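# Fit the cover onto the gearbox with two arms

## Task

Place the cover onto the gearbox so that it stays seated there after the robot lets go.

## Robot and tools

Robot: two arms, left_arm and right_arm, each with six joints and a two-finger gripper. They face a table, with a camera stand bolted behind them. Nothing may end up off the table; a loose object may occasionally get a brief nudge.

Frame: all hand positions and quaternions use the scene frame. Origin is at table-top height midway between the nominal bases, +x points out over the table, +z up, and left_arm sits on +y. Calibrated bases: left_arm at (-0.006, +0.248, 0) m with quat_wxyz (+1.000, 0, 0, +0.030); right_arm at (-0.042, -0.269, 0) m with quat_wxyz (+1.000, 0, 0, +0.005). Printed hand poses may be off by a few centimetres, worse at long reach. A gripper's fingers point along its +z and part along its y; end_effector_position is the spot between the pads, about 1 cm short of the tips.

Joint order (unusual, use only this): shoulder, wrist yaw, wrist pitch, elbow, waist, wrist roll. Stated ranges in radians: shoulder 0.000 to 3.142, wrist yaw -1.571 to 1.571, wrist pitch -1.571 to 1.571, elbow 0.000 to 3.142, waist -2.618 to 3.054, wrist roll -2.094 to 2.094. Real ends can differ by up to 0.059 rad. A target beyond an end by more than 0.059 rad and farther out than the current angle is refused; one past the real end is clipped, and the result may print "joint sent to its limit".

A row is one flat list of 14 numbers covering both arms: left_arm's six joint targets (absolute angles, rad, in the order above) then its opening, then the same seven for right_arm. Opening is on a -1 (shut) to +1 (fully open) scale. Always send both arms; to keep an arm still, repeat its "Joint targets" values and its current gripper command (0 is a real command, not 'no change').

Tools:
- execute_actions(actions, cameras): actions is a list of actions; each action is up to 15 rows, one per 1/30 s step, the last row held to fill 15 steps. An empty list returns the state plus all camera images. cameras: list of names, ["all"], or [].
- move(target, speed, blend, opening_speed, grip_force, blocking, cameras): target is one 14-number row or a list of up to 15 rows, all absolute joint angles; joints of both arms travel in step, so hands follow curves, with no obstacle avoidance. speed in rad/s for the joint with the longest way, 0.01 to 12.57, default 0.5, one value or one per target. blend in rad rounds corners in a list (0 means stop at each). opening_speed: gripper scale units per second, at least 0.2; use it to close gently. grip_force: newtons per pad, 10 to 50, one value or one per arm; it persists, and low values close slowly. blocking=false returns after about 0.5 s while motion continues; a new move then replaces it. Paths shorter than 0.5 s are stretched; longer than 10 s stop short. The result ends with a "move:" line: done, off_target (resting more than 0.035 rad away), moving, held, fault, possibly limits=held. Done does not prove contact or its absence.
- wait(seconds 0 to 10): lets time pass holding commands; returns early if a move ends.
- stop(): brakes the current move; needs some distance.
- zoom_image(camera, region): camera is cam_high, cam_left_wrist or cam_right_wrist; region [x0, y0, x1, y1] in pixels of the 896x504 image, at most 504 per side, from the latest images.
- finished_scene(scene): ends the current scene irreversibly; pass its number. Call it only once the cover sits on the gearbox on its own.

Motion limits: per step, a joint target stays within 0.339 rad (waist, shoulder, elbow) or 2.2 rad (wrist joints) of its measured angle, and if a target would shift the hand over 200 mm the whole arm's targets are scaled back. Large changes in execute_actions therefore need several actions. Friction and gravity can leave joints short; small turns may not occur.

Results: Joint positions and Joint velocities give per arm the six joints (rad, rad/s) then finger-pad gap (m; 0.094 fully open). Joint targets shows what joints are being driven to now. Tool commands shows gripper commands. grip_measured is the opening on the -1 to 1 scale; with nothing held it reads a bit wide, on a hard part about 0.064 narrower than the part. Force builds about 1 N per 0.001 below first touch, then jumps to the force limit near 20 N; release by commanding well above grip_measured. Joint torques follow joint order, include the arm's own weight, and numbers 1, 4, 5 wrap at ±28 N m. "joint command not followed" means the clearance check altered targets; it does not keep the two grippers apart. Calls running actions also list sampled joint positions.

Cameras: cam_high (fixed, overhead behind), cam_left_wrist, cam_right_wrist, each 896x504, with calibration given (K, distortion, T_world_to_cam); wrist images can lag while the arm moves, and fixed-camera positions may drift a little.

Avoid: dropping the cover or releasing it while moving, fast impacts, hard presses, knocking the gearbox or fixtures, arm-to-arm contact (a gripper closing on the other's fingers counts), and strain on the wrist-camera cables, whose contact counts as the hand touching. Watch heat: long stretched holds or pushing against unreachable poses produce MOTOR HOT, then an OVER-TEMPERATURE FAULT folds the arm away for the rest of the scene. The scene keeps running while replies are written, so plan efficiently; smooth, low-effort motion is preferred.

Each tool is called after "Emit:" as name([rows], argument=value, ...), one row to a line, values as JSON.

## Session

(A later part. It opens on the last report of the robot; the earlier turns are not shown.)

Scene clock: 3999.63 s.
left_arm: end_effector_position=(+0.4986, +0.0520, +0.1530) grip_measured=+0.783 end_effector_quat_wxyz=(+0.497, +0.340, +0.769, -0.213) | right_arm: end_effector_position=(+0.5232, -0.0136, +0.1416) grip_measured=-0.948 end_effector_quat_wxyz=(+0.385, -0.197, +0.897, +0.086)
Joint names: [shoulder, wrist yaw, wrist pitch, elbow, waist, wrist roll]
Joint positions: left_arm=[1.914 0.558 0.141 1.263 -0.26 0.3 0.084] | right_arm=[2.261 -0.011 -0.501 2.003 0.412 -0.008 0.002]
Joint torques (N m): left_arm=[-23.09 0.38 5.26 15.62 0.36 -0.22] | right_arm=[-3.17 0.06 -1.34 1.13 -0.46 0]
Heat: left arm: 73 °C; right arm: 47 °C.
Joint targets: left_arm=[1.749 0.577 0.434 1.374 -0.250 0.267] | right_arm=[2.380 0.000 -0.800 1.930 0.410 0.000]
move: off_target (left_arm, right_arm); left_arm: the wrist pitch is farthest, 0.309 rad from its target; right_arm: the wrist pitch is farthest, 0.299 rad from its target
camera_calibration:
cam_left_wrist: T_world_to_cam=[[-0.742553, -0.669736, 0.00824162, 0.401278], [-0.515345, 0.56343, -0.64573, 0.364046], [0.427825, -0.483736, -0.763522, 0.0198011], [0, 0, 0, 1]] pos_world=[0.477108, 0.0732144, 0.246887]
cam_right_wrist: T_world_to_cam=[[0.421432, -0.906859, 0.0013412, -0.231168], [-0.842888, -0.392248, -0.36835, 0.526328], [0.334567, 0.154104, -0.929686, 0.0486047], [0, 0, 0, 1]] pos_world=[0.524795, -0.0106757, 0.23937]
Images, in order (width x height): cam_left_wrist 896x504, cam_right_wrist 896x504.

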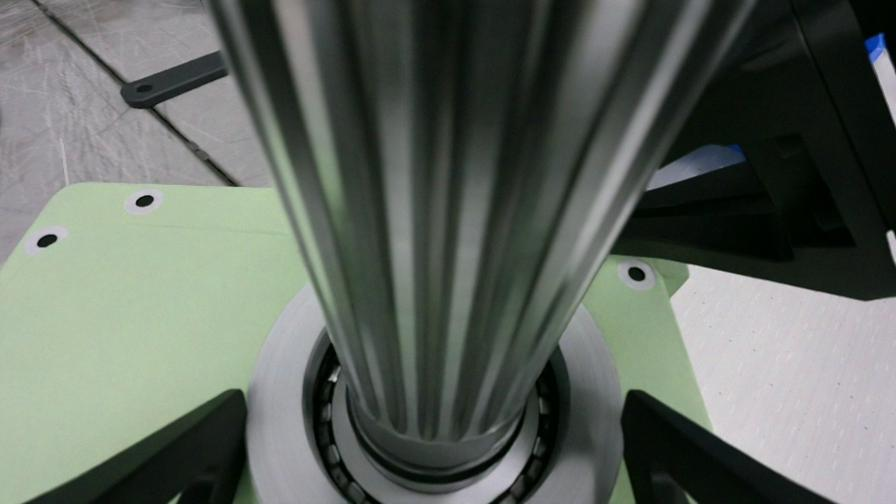

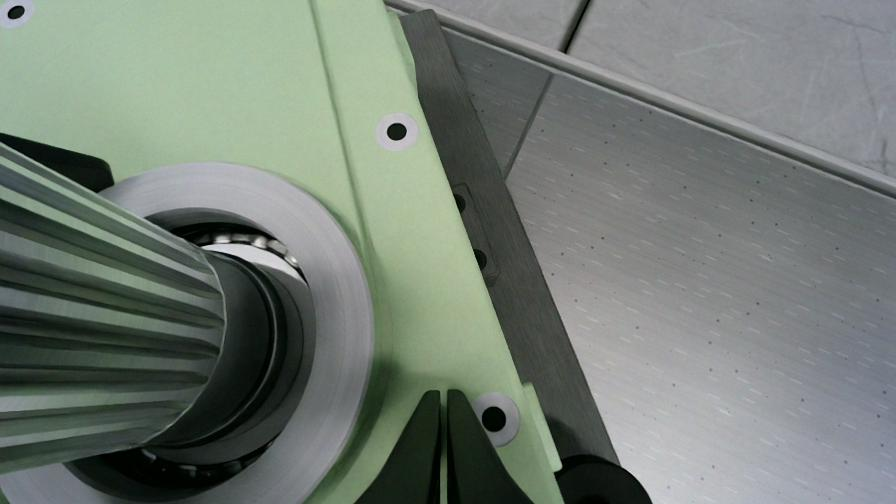

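Emit:
move([
  [1.92,0.57,0.26,1.21,-0.25,0.28,0.4,2.26,0,-0.45,2.03,0.41,0,-0.95],
  [1.925,0.57,0.26,1.20,-0.25,0.28,1.0,2.20,0,-0.578,2.208,0.36,0,-0.95],
], speed=0.4, opening_speed=2)

Emit:
move([
  [1.87,0.575,0.18,1.27,-0.245,0.275,1.0,2.0,-0.2,0.3,1.6,0.2,-0.1,-0.95],
  [1.73,0.672,0.257,1.04,-0.159,0.324,1.0,1.4,-0.3,0.7,0.8,0.2,0,-0.95],
  [1.63,0.751,0.23,0.90,-0.069,0.388,1.0,0.9,-0.3,0.7,0.5,0.2,0,-0.95],
  [1.0,0.9,0.6,0.5,0.1,0.1,0.2,0.9,-0.3,0.7,0.5,0.2,0,-0.95],
], speed=0.6, blend=0.03, cameras=["all"])

Emit:
zoom_image(camera="cam_high", region=[310, 210, 455, 345])

Scene clock: 4014.50 s.
left_arm: end_effector_position=(+0.4975, +0.0524, +0.1490) grip_measured=+0.998 end_effector_quat_wxyz=(+0.516, +0.337, +0.757, -0.217) | right_arm: end_effector_position=(+0.5471, -0.0388, +0.2153) grip_measured=-0.948 end_effector_quat_wxyz=(+0.442, -0.169, +0.877, +0.085)
Joint names: [shoulder, wrist yaw, wrist pitch, elbow, waist, wrist roll]
Joint positions: left_arm=[1.918 0.57 0.253 1.205 -0.257 0.282 0.094] | right_arm=[2.244 -0.009 -0.568 2.175 0.361 -0.007 0.002]
Joint torques (N m): left_arm=[-8.92 0.18 2.19 5.79 0.09 0.11] | right_arm=[-17.51 0.03 1.33 10.96 -0.21 -0.01]
Heat: left arm: 78 °C; right arm: 47 °C. Fold the left arm in close to its base, or ease its load, before you think long.
Joint targets: left_arm=[1.925 0.570 0.260 1.200 -0.250 0.280] | right_arm=[2.200 0.000 -0.578 2.208 0.360 0.000]
MOTOR HOT: the shoulder of the left arm reports 78 °C; the controller's stop level is 90 °C. To cool a motor, set the load down, stop pushing, or move to a pose that needs little force.
move: off_target (right_arm); right_arm: the shoulder is farthest, 0.044 rad from its target

Scene clock: 4020.40 s.
left_arm: end_effector_position=(+0.3166, +0.1614, +0.2894) grip_measured=+0.202 end_effector_quat_wxyz=(+0.699, +0.304, +0.615, -0.202) | right_arm: end_effector_position=(+0.2781, -0.1495, +0.3508) grip_measured=-0.948 end_effector_quat_wxyz=(+0.779, -0.179, +0.577, +0.166)
Joint names: [shoulder, wrist yaw, wrist pitch, elbow, waist, wrist roll]
Joint positions: left_arm=[1.008 0.894 0.594 0.509 0.094 0.105 0.056] | right_arm=[0.909 -0.287 0.679 0.515 0.203 -0.008 0.002]
Joint torques (N m): left_arm=[-3.28 0.04 2.06 5.78 -0.12 0.06] | right_arm=[-2.7 -0.12 1.66 6.63 -0.43 0.01]
Heat: left arm: 76 °C; right arm: 48 °C. Fold the left arm in close to its base, or ease its load, before you think long.
Joint targets: left_arm=[1.000 0.900 0.600 0.500 0.100 0.100] | right_arm=[0.900 -0.300 0.700 0.500 0.200 0.000]
MOTOR HOT: still on. The shoulder of the left arm reports 76 °C.
move: done
camera_calibration:
cam_left_wrist: T_world_to_cam=[[-0.671491, -0.722247, -0.165707, 0.374576], [-0.170359, 0.368099, -0.914047, 0.296735], [0.721164, -0.585545, -0.370216, 0.0644746], [0, 0, 0, 1]] pos_world=[0.255579, 0.199062, 0.357169]
cam_right_wrist: T_world_to_cam=[[0.462595, -0.88202, 0.0896977, -0.290131], [-0.100093, -0.152486, -0.983224, 0.388378], [0.880901, 0.445856, -0.158823, -0.0327444], [0, 0, 0, 1]] pos_world=[0.201932, -0.18208, 0.402686]

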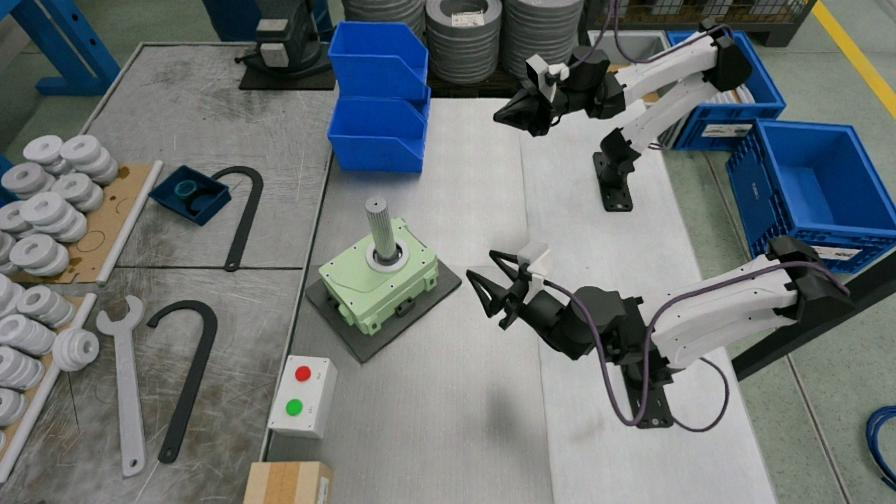

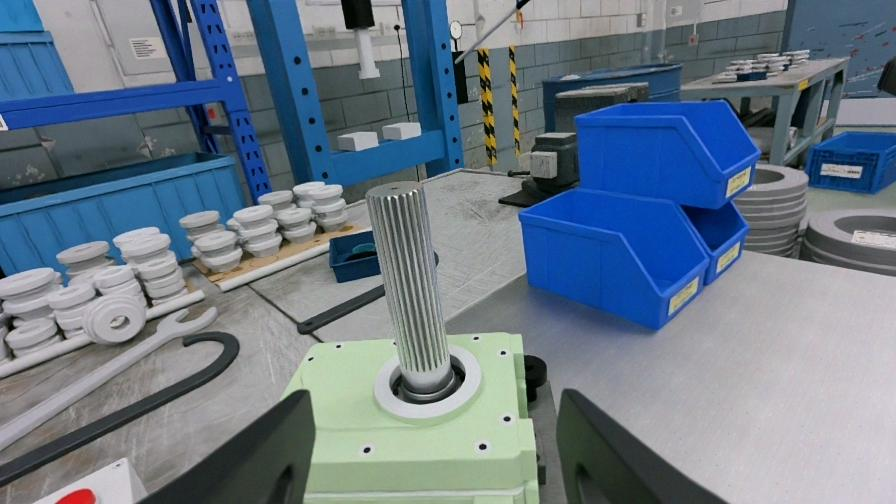

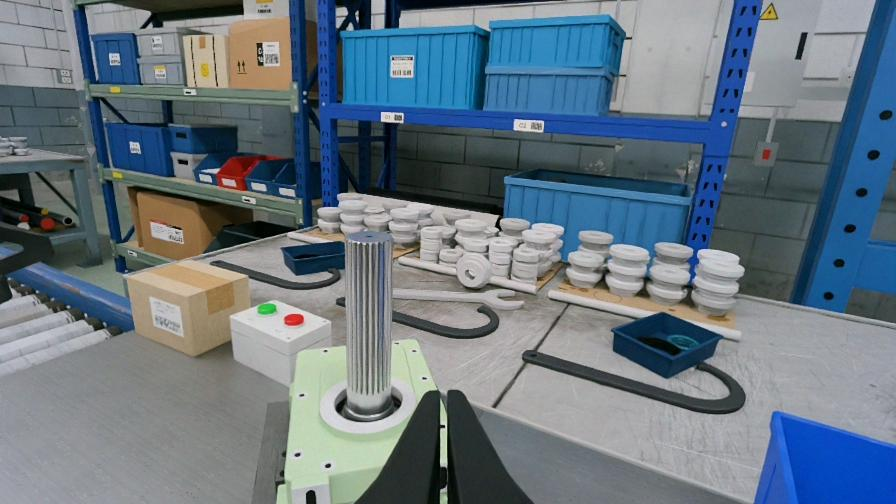

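Scaled by 3.476 from the camera's 896x504 image, which has a finer 1280x720 frame.

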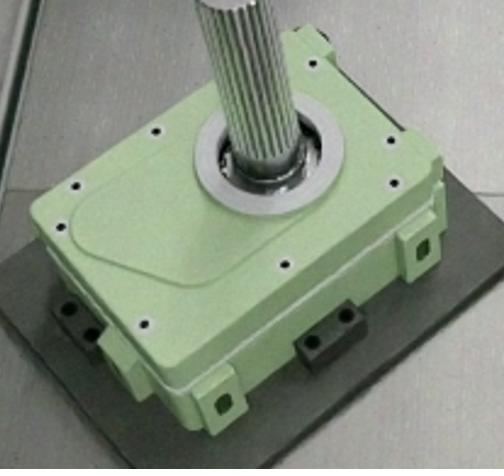

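Emit:
move(target=[1.0,0.9,0.6,0.5,0.1,0.1,0.2,1.86,-0.348,0.232,1.25,0.336,-0.142,1.0], speed=0.7, cameras=["cam_right_wrist","cam_left_wrist"])

Scene clock: 4039.77 s.
left_arm: end_effector_position=(+0.3166, +0.1614, +0.2894) grip_measured=+0.202 end_effector_quat_wxyz=(+0.699, +0.304, +0.615, -0.202) | right_arm: end_effector_position=(+0.4528, -0.0334, +0.1741) grip_measured=+0.998 end_effector_quat_wxyz=(+0.525, -0.282, +0.779, +0.193)
Joint names: [shoulder, wrist yaw, wrist pitch, elbow, waist, wrist roll]
Joint positions: left_arm=[1.008 0.894 0.594 0.509 0.094 0.105 0.056] | right_arm=[1.854 -0.331 0.236 1.212 0.331 -0.134 0.094]
Joint torques (N m): left_arm=[-3.3 0.02 2.08 5.81 -0.08 0.07] | right_arm=[-9.61 -0.28 1.52 11.18 0.31 -0.18]
Heat: left arm: 66 °C; right arm: 45 °C.
Joint targets: left_arm=[1.000 0.900 0.600 0.500 0.100 0.100] | right_arm=[1.860 -0.348 0.232 1.250 0.336 -0.142]
MOTOR HOT: cleared for the motors of the left arm.
move: off_target (right_arm); right_arm: the elbow is farthest, 0.038 rad from its target
camera_calibration:
cam_left_wrist: T_world_to_cam=[[-0.671491, -0.722247, -0.165707, 0.374576], [-0.170359, 0.368099, -0.914047, 0.296735], [0.721164, -0.585545, -0.370216, 0.0644746], [0, 0, 0, 1]] pos_world=[0.255579, 0.199062, 0.357169]
cam_right_wrist: T_world_to_cam=[[0.641234, -0.767344, -0.00116071, -0.313969], [-0.560067, -0.466986, -0.684287, 0.395632], [0.524542, 0.439438, -0.729212, -0.00604359], [0, 0, 0, 1]] pos_world=[0.426078, -0.0535119, 0.265954]
Images, in order (width x height): cam_left_wrist 896x504, cam_right_wrist 896x504.

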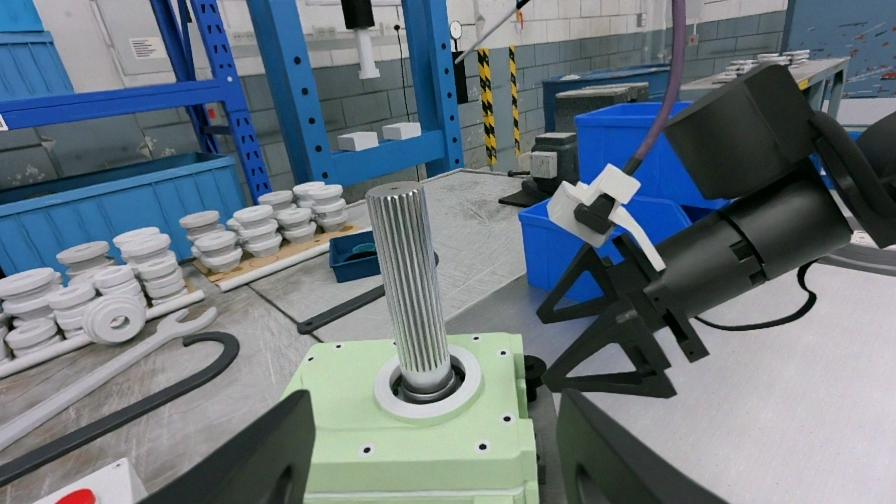

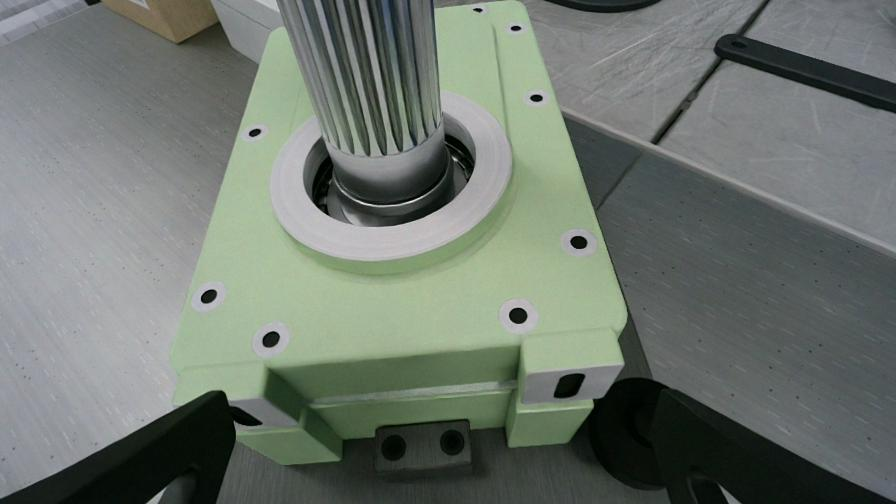

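Emit:
move(target=[1.0,0.9,0.6,0.5,0.1,0.1,0.2,1.90,-0.292,0.392,1.25,0.396,-0.12,1.0], speed=0.4, cameras=["cam_right_wrist","cam_left_wrist"])

Scene clock: 4057.50 s.
left_arm: end_effector_position=(+0.3166, +0.1614, +0.2894) grip_measured=+0.202 end_effector_quat_wxyz=(+0.699, +0.304, +0.615, -0.202) | right_arm: end_effector_position=(+0.4531, -0.0019, +0.1865) grip_measured=+0.998 end_effector_quat_wxyz=(+0.564, -0.294, +0.745, +0.200)
Joint names: [shoulder, wrist yaw, wrist pitch, elbow, waist, wrist roll]
Joint positions: left_arm=[1.008 0.894 0.594 0.509 0.094 0.105 0.056] | right_arm=[1.887 -0.302 0.372 1.212 0.393 -0.128 0.094]
Joint torques (N m): left_arm=[-3.26 0.03 2.07 5.85 -0.12 0.07] | right_arm=[-9.29 -0.02 1.77 11.15 0.12 0]
Heat: left arm: 60 °C; right arm: 45 °C.
Joint targets: left_arm=[1.000 0.900 0.600 0.500 0.100 0.100] | right_arm=[1.900 -0.292 0.392 1.250 0.396 -0.120]
move: off_target (right_arm); right_arm: the elbow is farthest, 0.038 rad from its target
camera_calibration:
cam_left_wrist: T_world_to_cam=[[-0.671491, -0.722247, -0.165707, 0.374576], [-0.170359, 0.368099, -0.914047, 0.296735], [0.721164, -0.585545, -0.370216, 0.0644746], [0, 0, 0, 1]] pos_world=[0.255579, 0.199062, 0.357169]
cam_right_wrist: T_world_to_cam=[[0.663887, -0.746906, 0.0372218, -0.307348], [-0.475981, -0.460418, -0.749304, 0.393036], [0.576797, 0.479737, -0.661179, -0.0472542], [0, 0, 0, 1]] pos_world=[0.418379, -0.0259294, 0.274701]
Images, in order (width x height): cam_left_wrist 896x504, cam_right_wrist 896x504.

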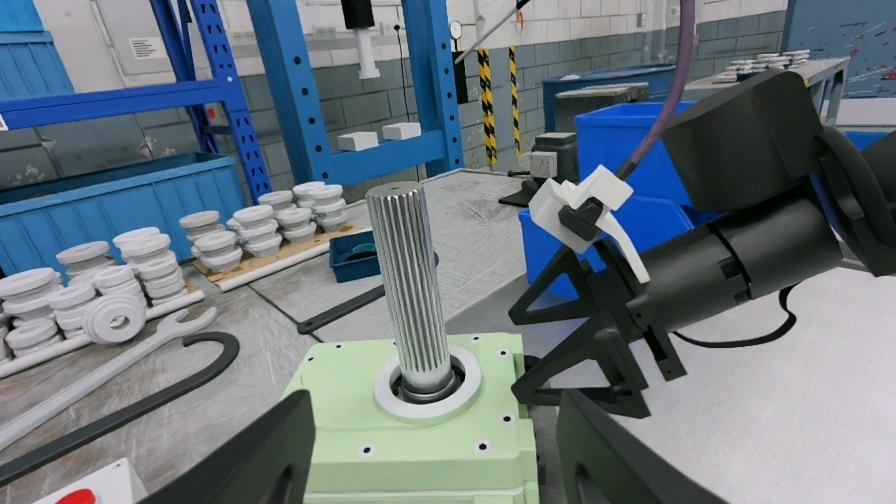

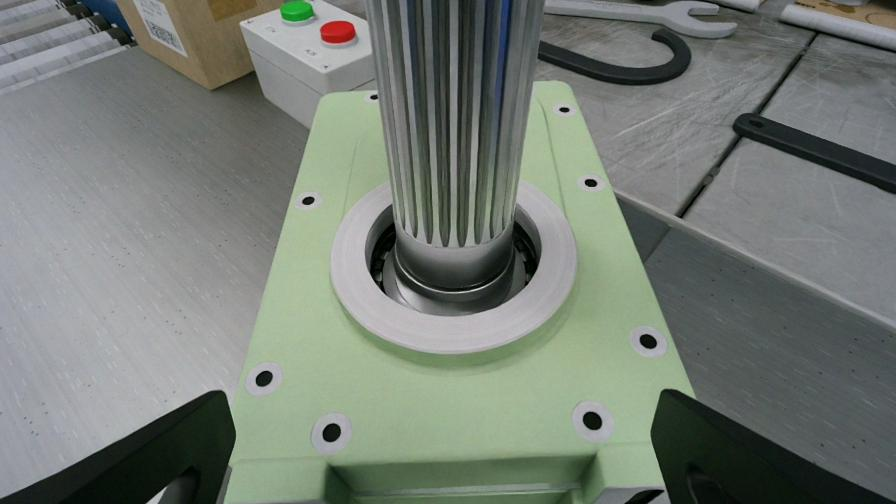

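Emit:
move(target=[1.0,0.9,0.6,0.5,0.1,0.1,0.2,2.125,-0.325,0.42,1.515,0.418,-0.128,1.0], speed=0.2, cameras=["cam_right_wrist","cam_left_wrist"])

Scene clock: 4091.80 s.
left_arm: end_effector_position=(+0.3166, +0.1614, +0.2894) grip_measured=+0.202 end_effector_quat_wxyz=(+0.699, +0.304, +0.615, -0.202) | right_arm: end_effector_position=(+0.5039, +0.0330, +0.1868) grip_measured=+0.998 end_effector_quat_wxyz=(+0.588, -0.301, +0.721, +0.208)
Joint names: [shoulder, wrist yaw, wrist pitch, elbow, waist, wrist roll]
Joint positions: left_arm=[1.008 0.894 0.594 0.509 0.094 0.105 0.056] | right_arm=[2.11 -0.308 0.4 1.475 0.411 -0.128 0.094]
Joint torques (N m): left_arm=[-3.23 0.05 2.08 5.81 -0.13 0.07] | right_arm=[-11.14 -0.28 1.8 11.47 0.57 -0.1]
Heat: left arm: 52 °C; right arm: 46 °C.
Joint targets: left_arm=[1.000 0.900 0.600 0.500 0.100 0.100] | right_arm=[2.125 -0.325 0.420 1.515 0.418 -0.128]
move: off_target (right_arm); right_arm: the elbow is farthest, 0.040 rad from its target
camera_calibration:
cam_left_wrist: T_world_to_cam=[[-0.671491, -0.722247, -0.165707, 0.374576], [-0.170359, 0.368099, -0.914047, 0.296735], [0.721164, -0.585545, -0.370216, 0.0644746], [0, 0, 0, 1]] pos_world=[0.255579, 0.199062, 0.357169]
cam_right_wrist: T_world_to_cam=[[0.678903, -0.732017, 0.0569439, -0.326744], [-0.418455, -0.449486, -0.789213, 0.4116], [0.603313, 0.51197, -0.611474, -0.116872], [0, 0, 0, 1]] pos_world=[0.464574, 0.00566104, 0.271982]
Images, in order (width x height): cam_left_wrist 896x504, cam_right_wrist 896x504.

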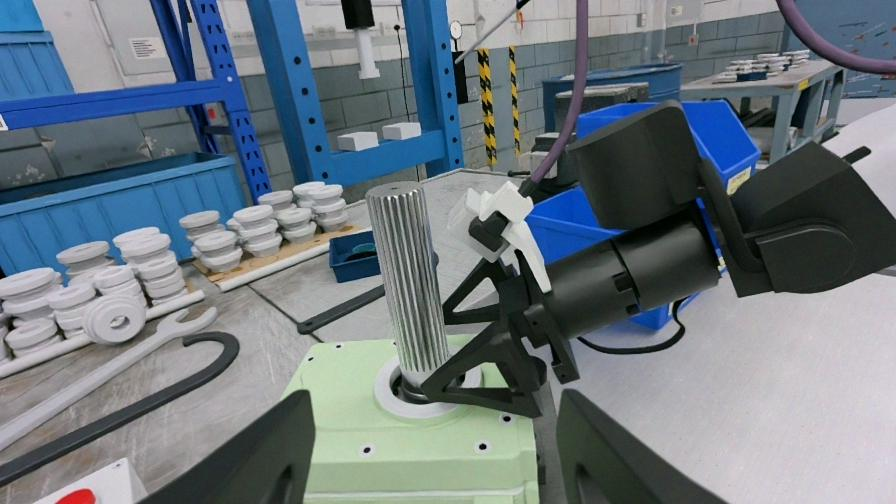

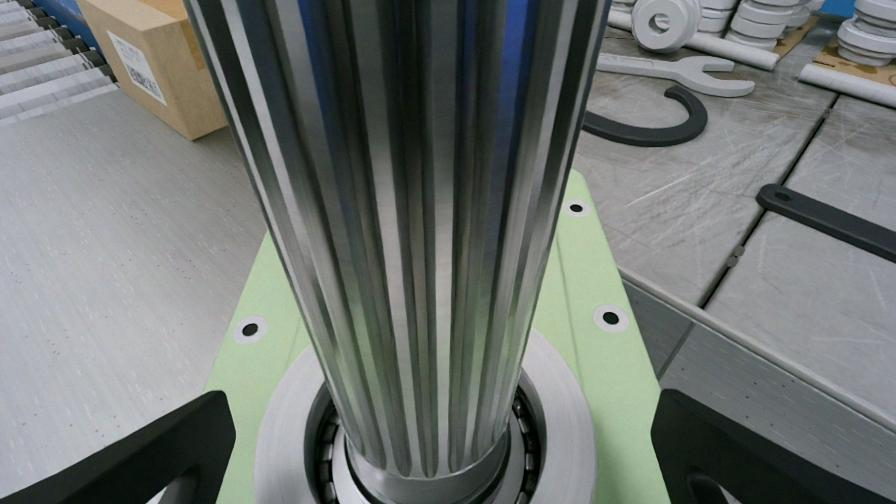

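Emit:
move(target=[1.0,0.9,0.6,0.5,0.1,0.1,0.2,2.138,-0.358,0.485,1.405,0.410,-0.14,1.0], speed=0.1, cameras=["cam_right_wrist","cam_left_wrist"])

Emit:
zoom_image(camera="cam_left_wrist", region=[280, 300, 620, 504])

Scene clock: 4102.70 s.
left_arm: end_effector_position=(+0.3166, +0.1614, +0.2894) grip_measured=+0.202 end_effector_quat_wxyz=(+0.699, +0.304, +0.615, -0.202) | right_arm: end_effector_position=(+0.4959, +0.0354, +0.1683) grip_measured=+0.998 end_effector_quat_wxyz=(+0.583, -0.312, +0.717, +0.219)
Joint names: [shoulder, wrist yaw, wrist pitch, elbow, waist, wrist roll]
Joint positions: left_arm=[1.008 0.894 0.594 0.509 0.094 0.105 0.056] | right_arm=[2.124 -0.341 0.465 1.419 0.411 -0.133 0.094]
Joint torques (N m): left_arm=[-3.25 0.03 2.08 5.76 -0.1 0.08] | right_arm=[-11.14 -0.27 1.74 6.24 -0.28 -0.18]
Heat: left arm: 50 °C; right arm: 48 °C.
Joint targets: left_arm=[1.000 0.900 0.600 0.500 0.100 0.100] | right_arm=[2.138 -0.358 0.485 1.405 0.410 -0.140]
move: done
camera_calibration:
cam_left_wrist: T_world_to_cam=[[-0.671491, -0.722247, -0.165707, 0.374576], [-0.170359, 0.368099, -0.914047, 0.296735], [0.721164, -0.585545, -0.370216, 0.0644746], [0, 0, 0, 1]] pos_world=[0.255579, 0.199062, 0.357169]
cam_right_wrist: T_world_to_cam=[[0.703181, -0.709043, 0.0528638, -0.330632], [-0.406443, -0.461859, -0.788346, 0.389047], [0.583387, 0.532864, -0.612956, -0.115166], [0, 0, 0, 1]] pos_world=[0.457806, 0.00662025, 0.253591]
Images, in order (width x height): cam_left_wrist 896x504, cam_right_wrist 896x504.

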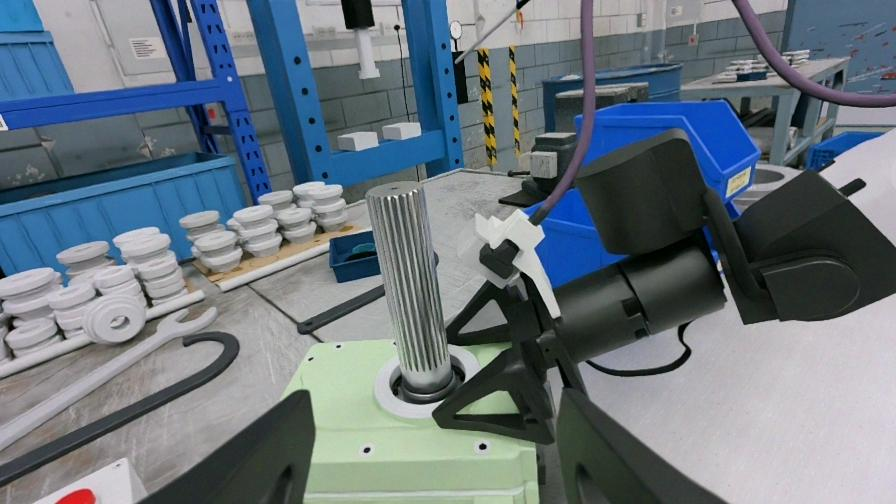

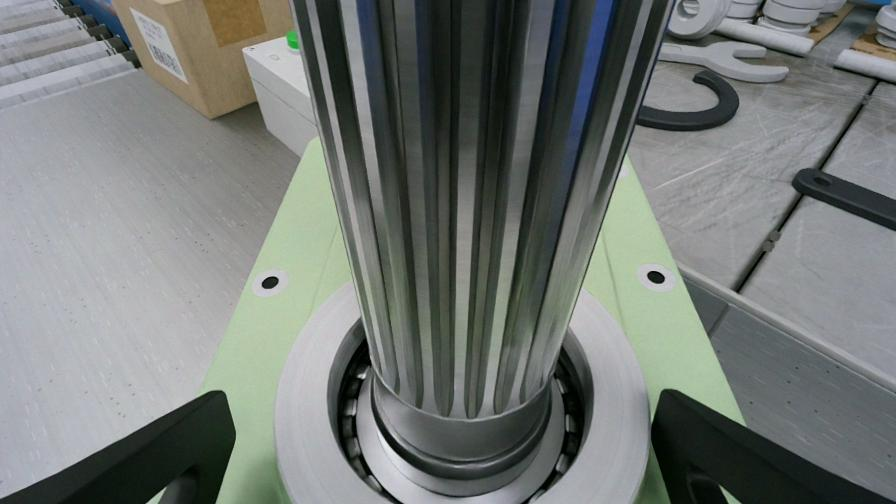

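Scaled by 1.482 from the camera's 896x504 image, which has a finer 1280x720 frame.

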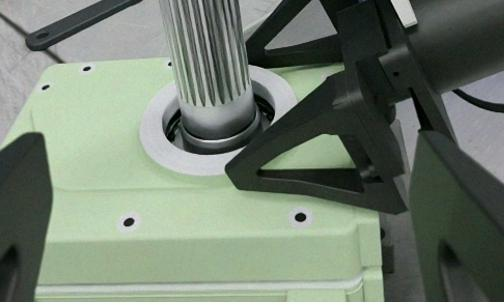

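Emit:
move(target=[1.0,0.9,0.6,0.5,0.1,0.1,0.2,2.154,-0.358,0.478,1.470,0.397,-0.14,1.0], speed=0.1, cameras=["cam_right_wrist"])

Scene clock: 4110.10 s.
left_arm: end_effector_position=(+0.3166, +0.1614, +0.2894) grip_measured=+0.202 end_effector_quat_wxyz=(+0.699, +0.304, +0.615, -0.202) | right_arm: end_effector_position=(+0.5010, +0.0325, +0.1665) grip_measured=+0.998 end_effector_quat_wxyz=(+0.584, -0.311, +0.718, +0.217)
Joint names: [shoulder, wrist yaw, wrist pitch, elbow, waist, wrist roll]
Joint positions: left_arm=[1.008 0.894 0.594 0.509 0.094 0.105 0.056] | right_arm=[2.138 -0.342 0.467 1.432 0.403 -0.135 0.094]
Joint torques (N m): left_arm=[-3.3 0.02 2.07 5.78 -0.09 0.07] | right_arm=[-11.07 -0.25 1.7 11.1 -0.75 -0.15]
Heat: left arm: 50 °C; right arm: 48 °C.
Joint targets: left_arm=[1.000 0.900 0.600 0.500 0.100 0.100] | right_arm=[2.154 -0.358 0.478 1.470 0.397 -0.140]
move: off_target (right_arm); right_arm: the elbow is farthest, 0.038 rad from its target
camera_calibration:
cam_right_wrist: T_world_to_cam=[[0.698434, -0.713569, 0.0548624, -0.334051], [-0.407674, -0.459688, -0.78898, 0.389018], [0.588211, 0.528684, -0.611965, -0.120052], [0, 0, 0, 1]] pos_world=[0.462521, 0.00392819, 0.251787]
Images, in order (width x height): cam_right_wrist 896x504.

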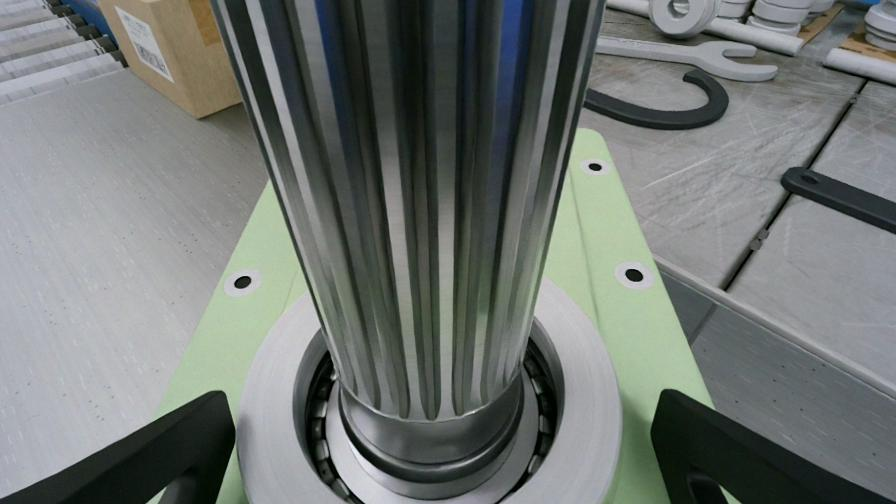

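Emit:
move(target=[1.0,0.9,0.6,0.5,0.1,0.1,0.2,2.154,-0.380,0.478,1.470,0.397,-0.145,1.0], speed=0.1, cameras=["cam_right_wrist"])

Scene clock: 4113.90 s.
left_arm: end_effector_position=(+0.3166, +0.1614, +0.2894) grip_measured=+0.202 end_effector_quat_wxyz=(+0.699, +0.304, +0.615, -0.202) | right_arm: end_effector_position=(+0.4986, +0.0351, +0.1668) grip_measured=+0.998 end_effector_quat_wxyz=(+0.582, -0.317, +0.714, +0.224)
Joint names: [shoulder, wrist yaw, wrist pitch, elbow, waist, wrist roll]
Joint positions: left_arm=[1.008 0.894 0.594 0.509 0.094 0.105 0.056] | right_arm=[2.138 -0.363 0.467 1.432 0.403 -0.138 0.094]
Joint torques (N m): left_arm=[-3.28 0.04 2.07 5.82 -0.1 0.06] | right_arm=[-11.04 -0.26 1.7 11.1 -0.75 -0.18]
Heat: left arm: 49 °C; right arm: 49 °C.
Joint targets: left_arm=[1.000 0.900 0.600 0.500 0.100 0.100] | right_arm=[2.154 -0.380 0.478 1.470 0.397 -0.145]
move: off_target (right_arm); right_arm: the elbow is farthest, 0.038 rad from its target
camera_calibration:
cam_right_wrist: T_world_to_cam=[[0.713086, -0.699043, 0.0533603, -0.338035], [-0.397923, -0.46623, -0.790118, 0.38503], [0.577205, 0.542189, -0.610627, -0.115073], [0, 0, 0, 1]] pos_world=[0.460681, 0.00560285, 0.251991]
Images, in order (width x height): cam_right_wrist 896x504.

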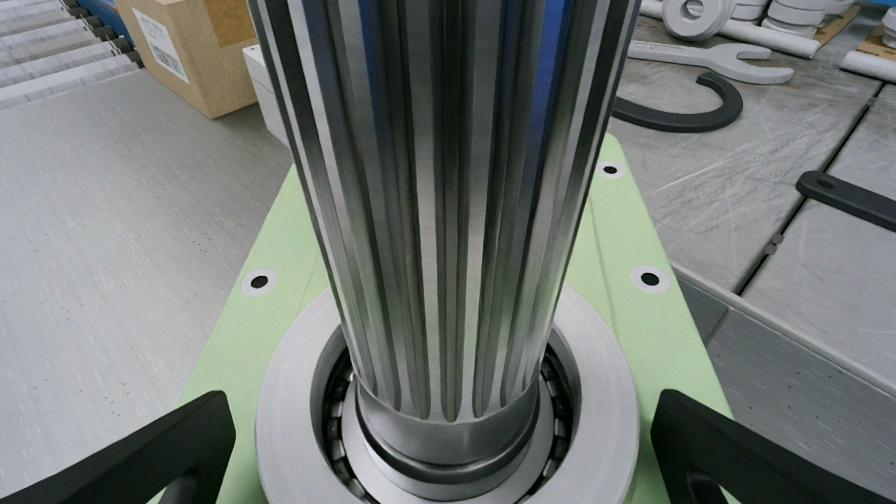

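Emit:
move(target=[1.0,0.9,0.6,0.5,0.1,0.1,0.2,2.154,-0.380,0.478,1.470,0.397,-0.145,0.4], opening_speed=0.3, cameras=["cam_right_wrist"])

Emit:
zoom_image(camera="cam_right_wrist", region=[220, 270, 670, 504])

Scene clock: 4121.33 s.
left_arm: end_effector_position=(+0.3166, +0.1614, +0.2894) grip_measured=+0.202 end_effector_quat_wxyz=(+0.699, +0.304, +0.615, -0.202) | right_arm: end_effector_position=(+0.4989, +0.0345, +0.1668) grip_measured=+0.751 end_effector_quat_wxyz=(+0.582, -0.317, +0.714, +0.223)
Joint names: [shoulder, wrist yaw, wrist pitch, elbow, waist, wrist roll]
Joint positions: left_arm=[1.008 0.894 0.594 0.509 0.094 0.105 0.056] | right_arm=[2.138 -0.363 0.467 1.432 0.402 -0.138 0.082]
Joint torques (N m): left_arm=[-3.26 0.04 2.08 5.78 -0.12 0.08] | right_arm=[-11.07 -0.26 1.7 11.1 -0.66 -0.17]
Heat: left arm: 48 °C; right arm: 50 °C.
Joint targets: left_arm=[1.000 0.900 0.600 0.500 0.100 0.100] | right_arm=[2.154 -0.380 0.478 1.470 0.397 -0.145]
move: off_target (right_arm); right_arm: the elbow is farthest, 0.038 rad from its target
camera_calibration:
cam_right_wrist: T_world_to_cam=[[0.712566, -0.699557, 0.0535685, -0.338479], [-0.398143, -0.46605, -0.790114, 0.38497], [0.577695, 0.54168, -0.610615, -0.115149], [0, 0, 0, 1]] pos_world=[0.460982, 0.00500372, 0.25199]
Images, in order (width x height): cam_right_wrist 896x504.

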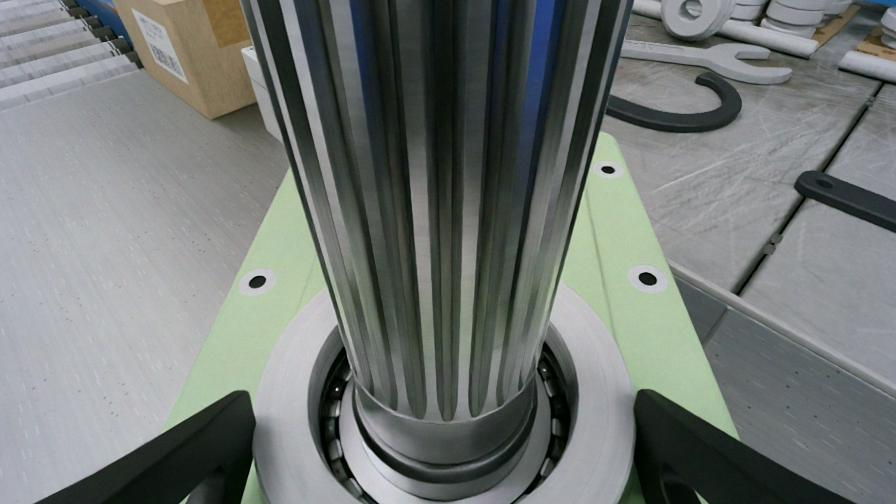

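Scaled by 1.120 from the camera's 896x504 image, which has a finer 1280x720 frame.

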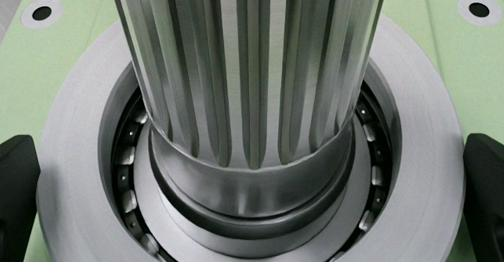

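Emit:
move([
  [1.0,0.9,0.6,0.5,0.1,0.1,0.2,2.17,-0.380,0.478,1.450,0.400,0.05,0.4],
  [1.0,0.9,0.6,0.5,0.1,0.1,0.2,2.18,-0.380,0.478,1.440,0.400,0.25,0.4],
], speed=0.2, cameras=["cam_right_wrist","cam_left_wrist","cam_high"])

Emit:
zoom_image(camera="cam_right_wrist", region=[220, 270, 670, 504])

Emit:
zoom_image(camera="cam_high", region=[310, 210, 455, 345])

Scene clock: 4133.43 s.
left_arm: end_effector_position=(+0.3166, +0.1614, +0.2894) grip_measured=+0.202 end_effector_quat_wxyz=(+0.699, +0.304, +0.615, -0.202) | right_arm: end_effector_position=(+0.5000, +0.0336, +0.1653) grip_measured=+0.748 end_effector_quat_wxyz=(+0.571, -0.281, +0.727, +0.258)
Joint names: [shoulder, wrist yaw, wrist pitch, elbow, waist, wrist roll]
Joint positions: left_arm=[1.008 0.894 0.594 0.509 0.094 0.105 0.056] | right_arm=[2.147 -0.38 0.482 1.432 0.395 -0.032 0.082]
Joint torques (N m): left_arm=[-3.26 0.04 2.07 5.81 -0.1 0.06] | right_arm=[-9.55 -0.11 1.56 8.29 0.29 3.29]
Heat: left arm: 47 °C; right arm: 51 °C.
Joint targets: left_arm=[1.000 0.900 0.600 0.500 0.100 0.100] | right_arm=[2.180 -0.380 0.478 1.440 0.400 0.250]
move: off_target (right_arm); right_arm: the wrist roll is farthest, 0.282 rad from its target
camera_calibration:
cam_left_wrist: T_world_to_cam=[[-0.671491, -0.722247, -0.165707, 0.374576], [-0.170359, 0.368099, -0.914047, 0.296735], [0.721164, -0.585545, -0.370216, 0.0644746], [0, 0, 0, 1]] pos_world=[0.255579, 0.199062, 0.357169]
cam_right_wrist: T_world_to_cam=[[0.703386, -0.708999, -0.050671, -0.317637], [-0.458372, -0.397947, -0.794691, 0.412363], [0.543271, 0.582201, -0.604896, -0.101294], [0, 0, 0, 1]] pos_world=[0.467467, -0.00213249, 0.250334]

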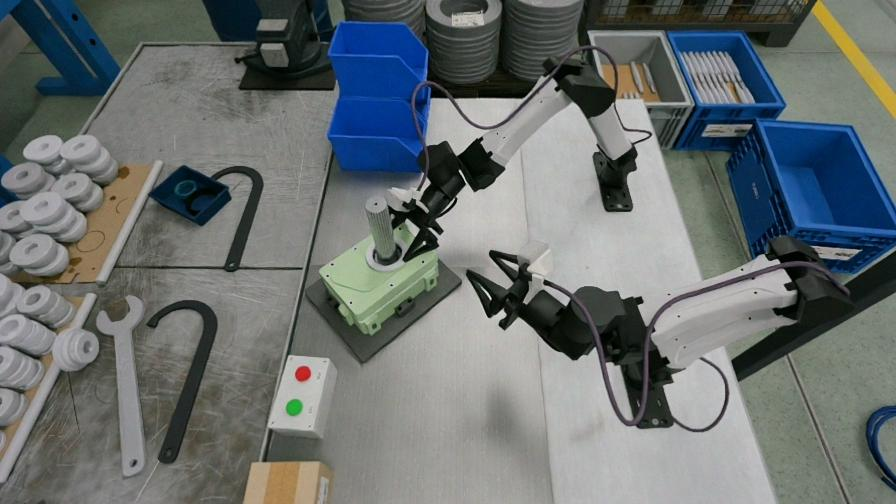

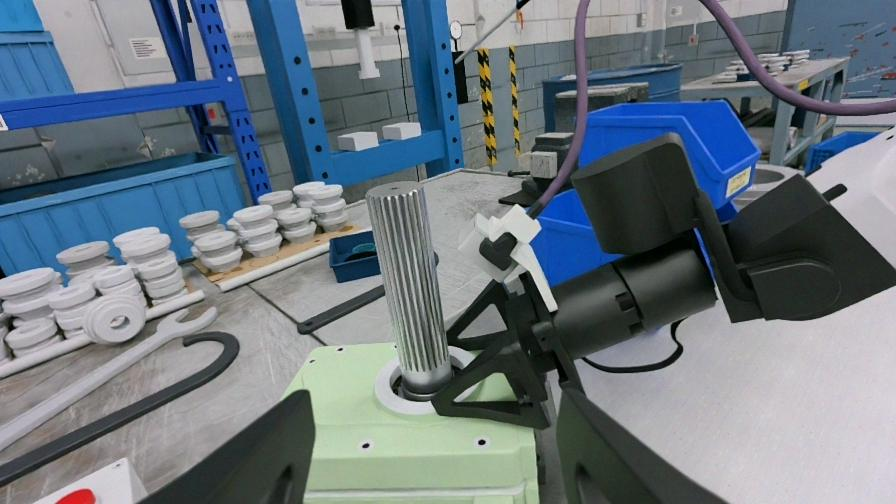

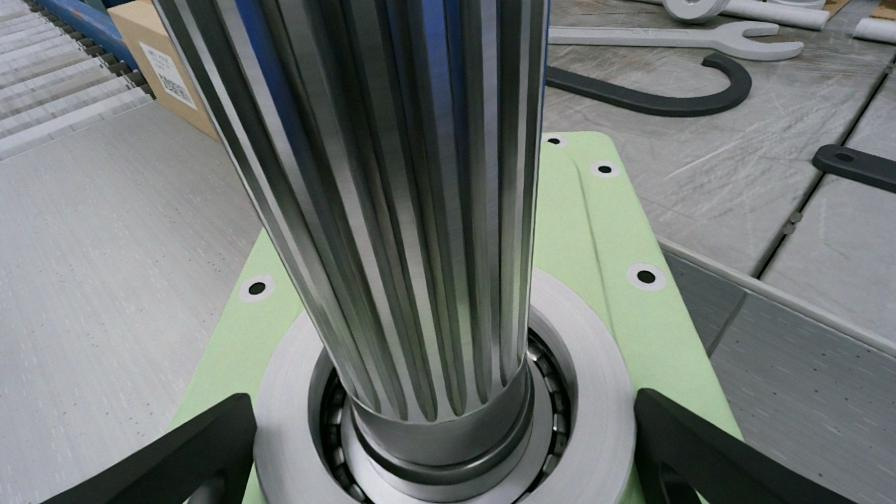

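Scaled by 1.120 from the camera's 896x504 image, which has a finer 1280x720 frame.

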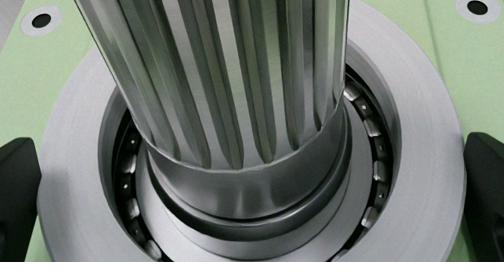

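Scaled by 3.476 from the camera's 896x504 image, which has a finer 1280x720 frame.

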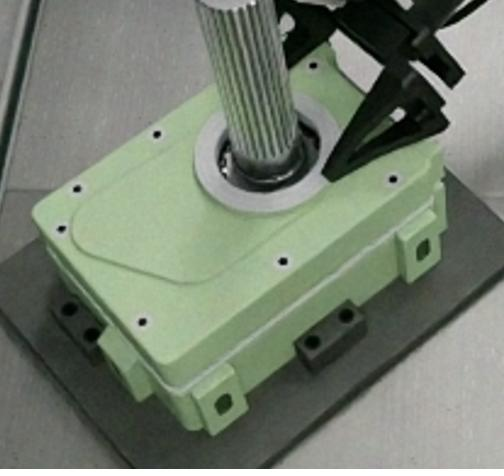

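Emit:
move([
  [1.6,0.9,0.6,0.9,0.1,0.1,-0.95,2.19,-0.380,0.478,1.430,0.400,0.25,0.4],
  [2.04,0.95,0.15,1.45,0.12,0.3,-0.95,2.19,-0.380,0.478,1.430,0.400,0.25,0.4],
  [2.08,0.6,-0.78,2.12,-0.06,0.65,-0.95,2.19,-0.380,0.478,1.430,0.400,0.25,0.4],
  [2.30,0.445,-0.99,2.33,-0.115,0.62,-0.95,2.19,-0.380,0.478,1.430,0.400,0.25,0.4],
], speed=0.8, blend=0.05)

Emit:
move([
  [2.38,0.445,-1.0,2.31,-0.115,0.62,-0.95,2.20,-0.380,0.46,1.42,0.400,0.25,0.4],
  [2.46,0.42,-1.12,2.26,-0.125,0.62,-0.95,2.22,-0.380,0.44,1.40,0.400,0.25,0.4],
], speed=0.2, cameras=["all"])

Emit:
zoom_image(camera="cam_right_wrist", region=[220, 270, 670, 504])

Scene clock: 4146.07 s.
left_arm: end_effector_position=(+0.5589, +0.1404, +0.1866) grip_measured=-0.948 end_effector_quat_wxyz=(+0.340, +0.372, +0.855, -0.125) | right_arm: end_effector_position=(+0.5000, +0.0336, +0.1648) grip_measured=+0.748 end_effector_quat_wxyz=(+0.571, -0.281, +0.727, +0.258)
Joint names: [shoulder, wrist yaw, wrist pitch, elbow, waist, wrist roll]
Joint positions: left_arm=[2.293 0.454 -0.981 2.31 -0.116 0.62 0.002] | right_arm=[2.147 -0.38 0.482 1.432 0.395 -0.032 0.082]
Joint torques (N m): left_arm=[-11.54 0.17 1.45 7.83 -0.5 0.13] | right_arm=[-8.76 -0.11 1.56 7.35 0.31 3.29]
Heat: left arm: 47 °C; right arm: 50 °C.
Joint targets: left_arm=[2.300 0.445 -0.990 2.330 -0.115 0.620] | right_arm=[2.190 -0.380 0.478 1.430 0.400 0.250]
move: off_target (right_arm); right_arm: the wrist roll is farthest, 0.282 rad from its target

Scene clock: 4147.77 s.
left_arm: end_effector_position=(+0.5558, +0.1410, +0.1360) grip_measured=-0.948 end_effector_quat_wxyz=(+0.287, +0.364, +0.874, -0.143) | right_arm: end_effector_position=(+0.4998, +0.0333, +0.1620) grip_measured=+0.747 end_effector_quat_wxyz=(+0.569, -0.281, +0.728, +0.259)
Joint names: [shoulder, wrist yaw, wrist pitch, elbow, waist, wrist roll]
Joint positions: left_arm=[2.375 0.451 -1.014 2.306 -0.116 0.62 0.002] | right_arm=[2.15 -0.381 0.485 1.428 0.395 -0.032 0.082]
Joint torques (N m): left_arm=[-5.5 -0.1 0.21 2.37 -1.37 0.12] | right_arm=[-6.31 -0.1 1.17 4.96 0.31 3.29]
Heat: left arm: 47 °C; right arm: 50 °C.
Joint targets: left_arm=[2.460 0.420 -1.120 2.260 -0.125 0.620] | right_arm=[2.220 -0.380 0.440 1.400 0.400 0.250]
move: off_target (left_arm, right_arm); left_arm: the wrist pitch is farthest, 0.106 rad from its target; right_arm: the wrist roll is farthest, 0.282 rad from its target
camera_calibration:
cam_left_wrist: T_world_to_cam=[[-0.719109, -0.692043, 0.0629177, 0.486086], [-0.687666, 0.695675, -0.20773, 0.350094], [0.0999876, -0.192647, -0.976161, 0.195488], [0, 0, 0, 1]] pos_world=[0.570751, 0.1305, 0.232969]
cam_right_wrist: T_world_to_cam=[[0.703327, -0.708896, -0.0528954, -0.317427], [-0.461848, -0.399117, -0.792087, 0.410932], [0.540396, 0.581525, -0.608112, -0.101077], [0, 0, 0, 1]] pos_world=[0.467665, -0.00223343, 0.247237]

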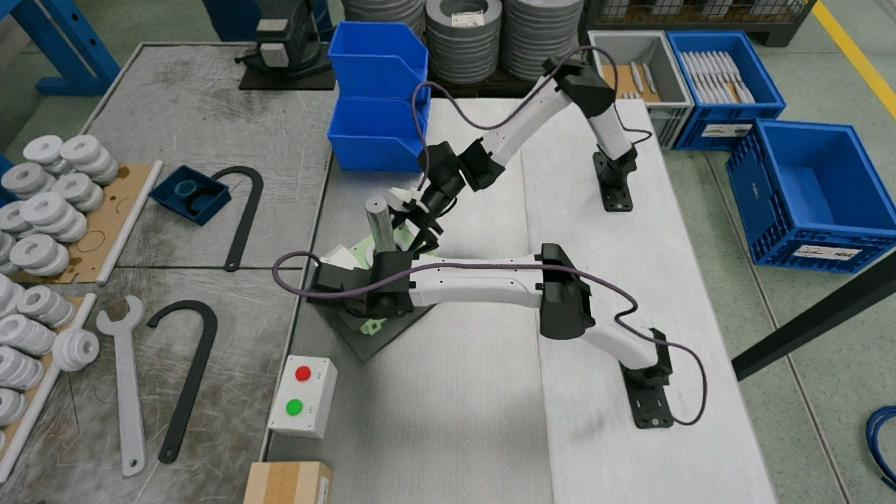

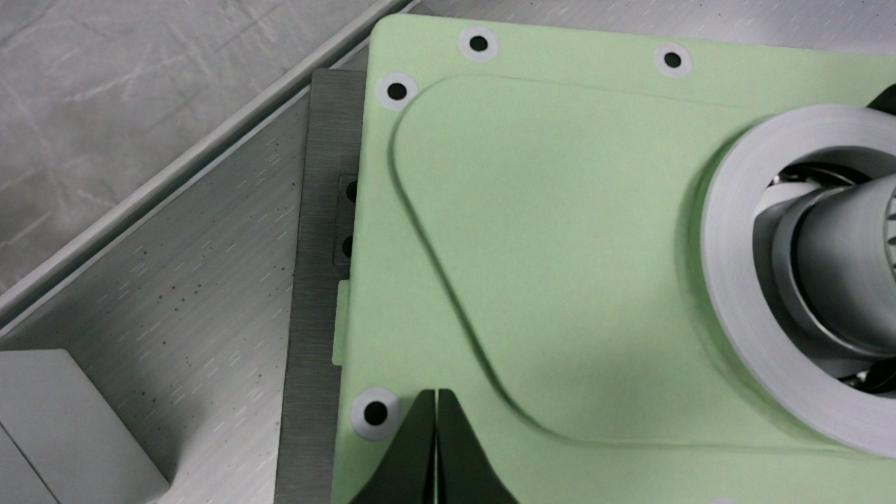

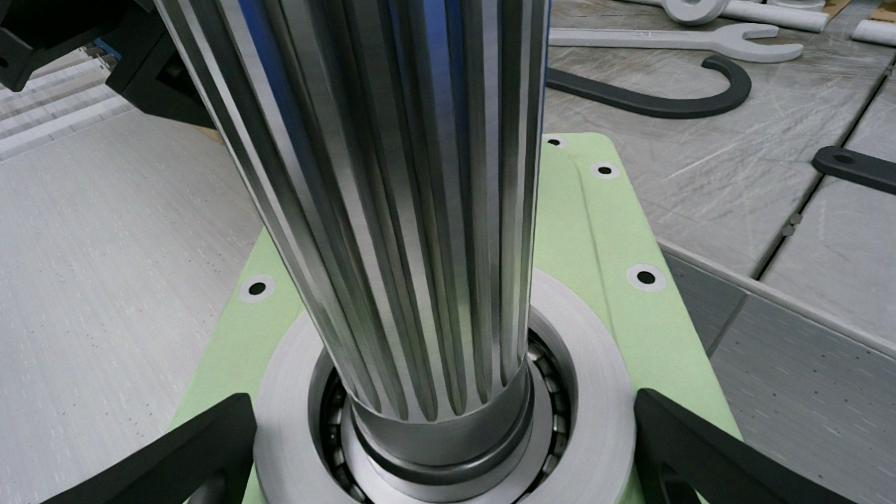

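Scaled by 1.120 from the camera's 896x504 image, which has a finer 1280x720 frame.

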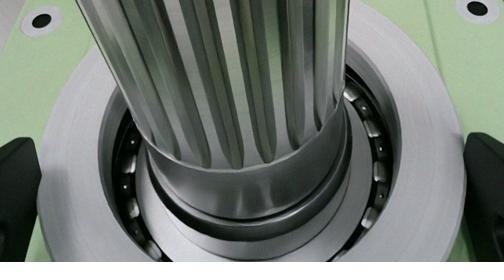

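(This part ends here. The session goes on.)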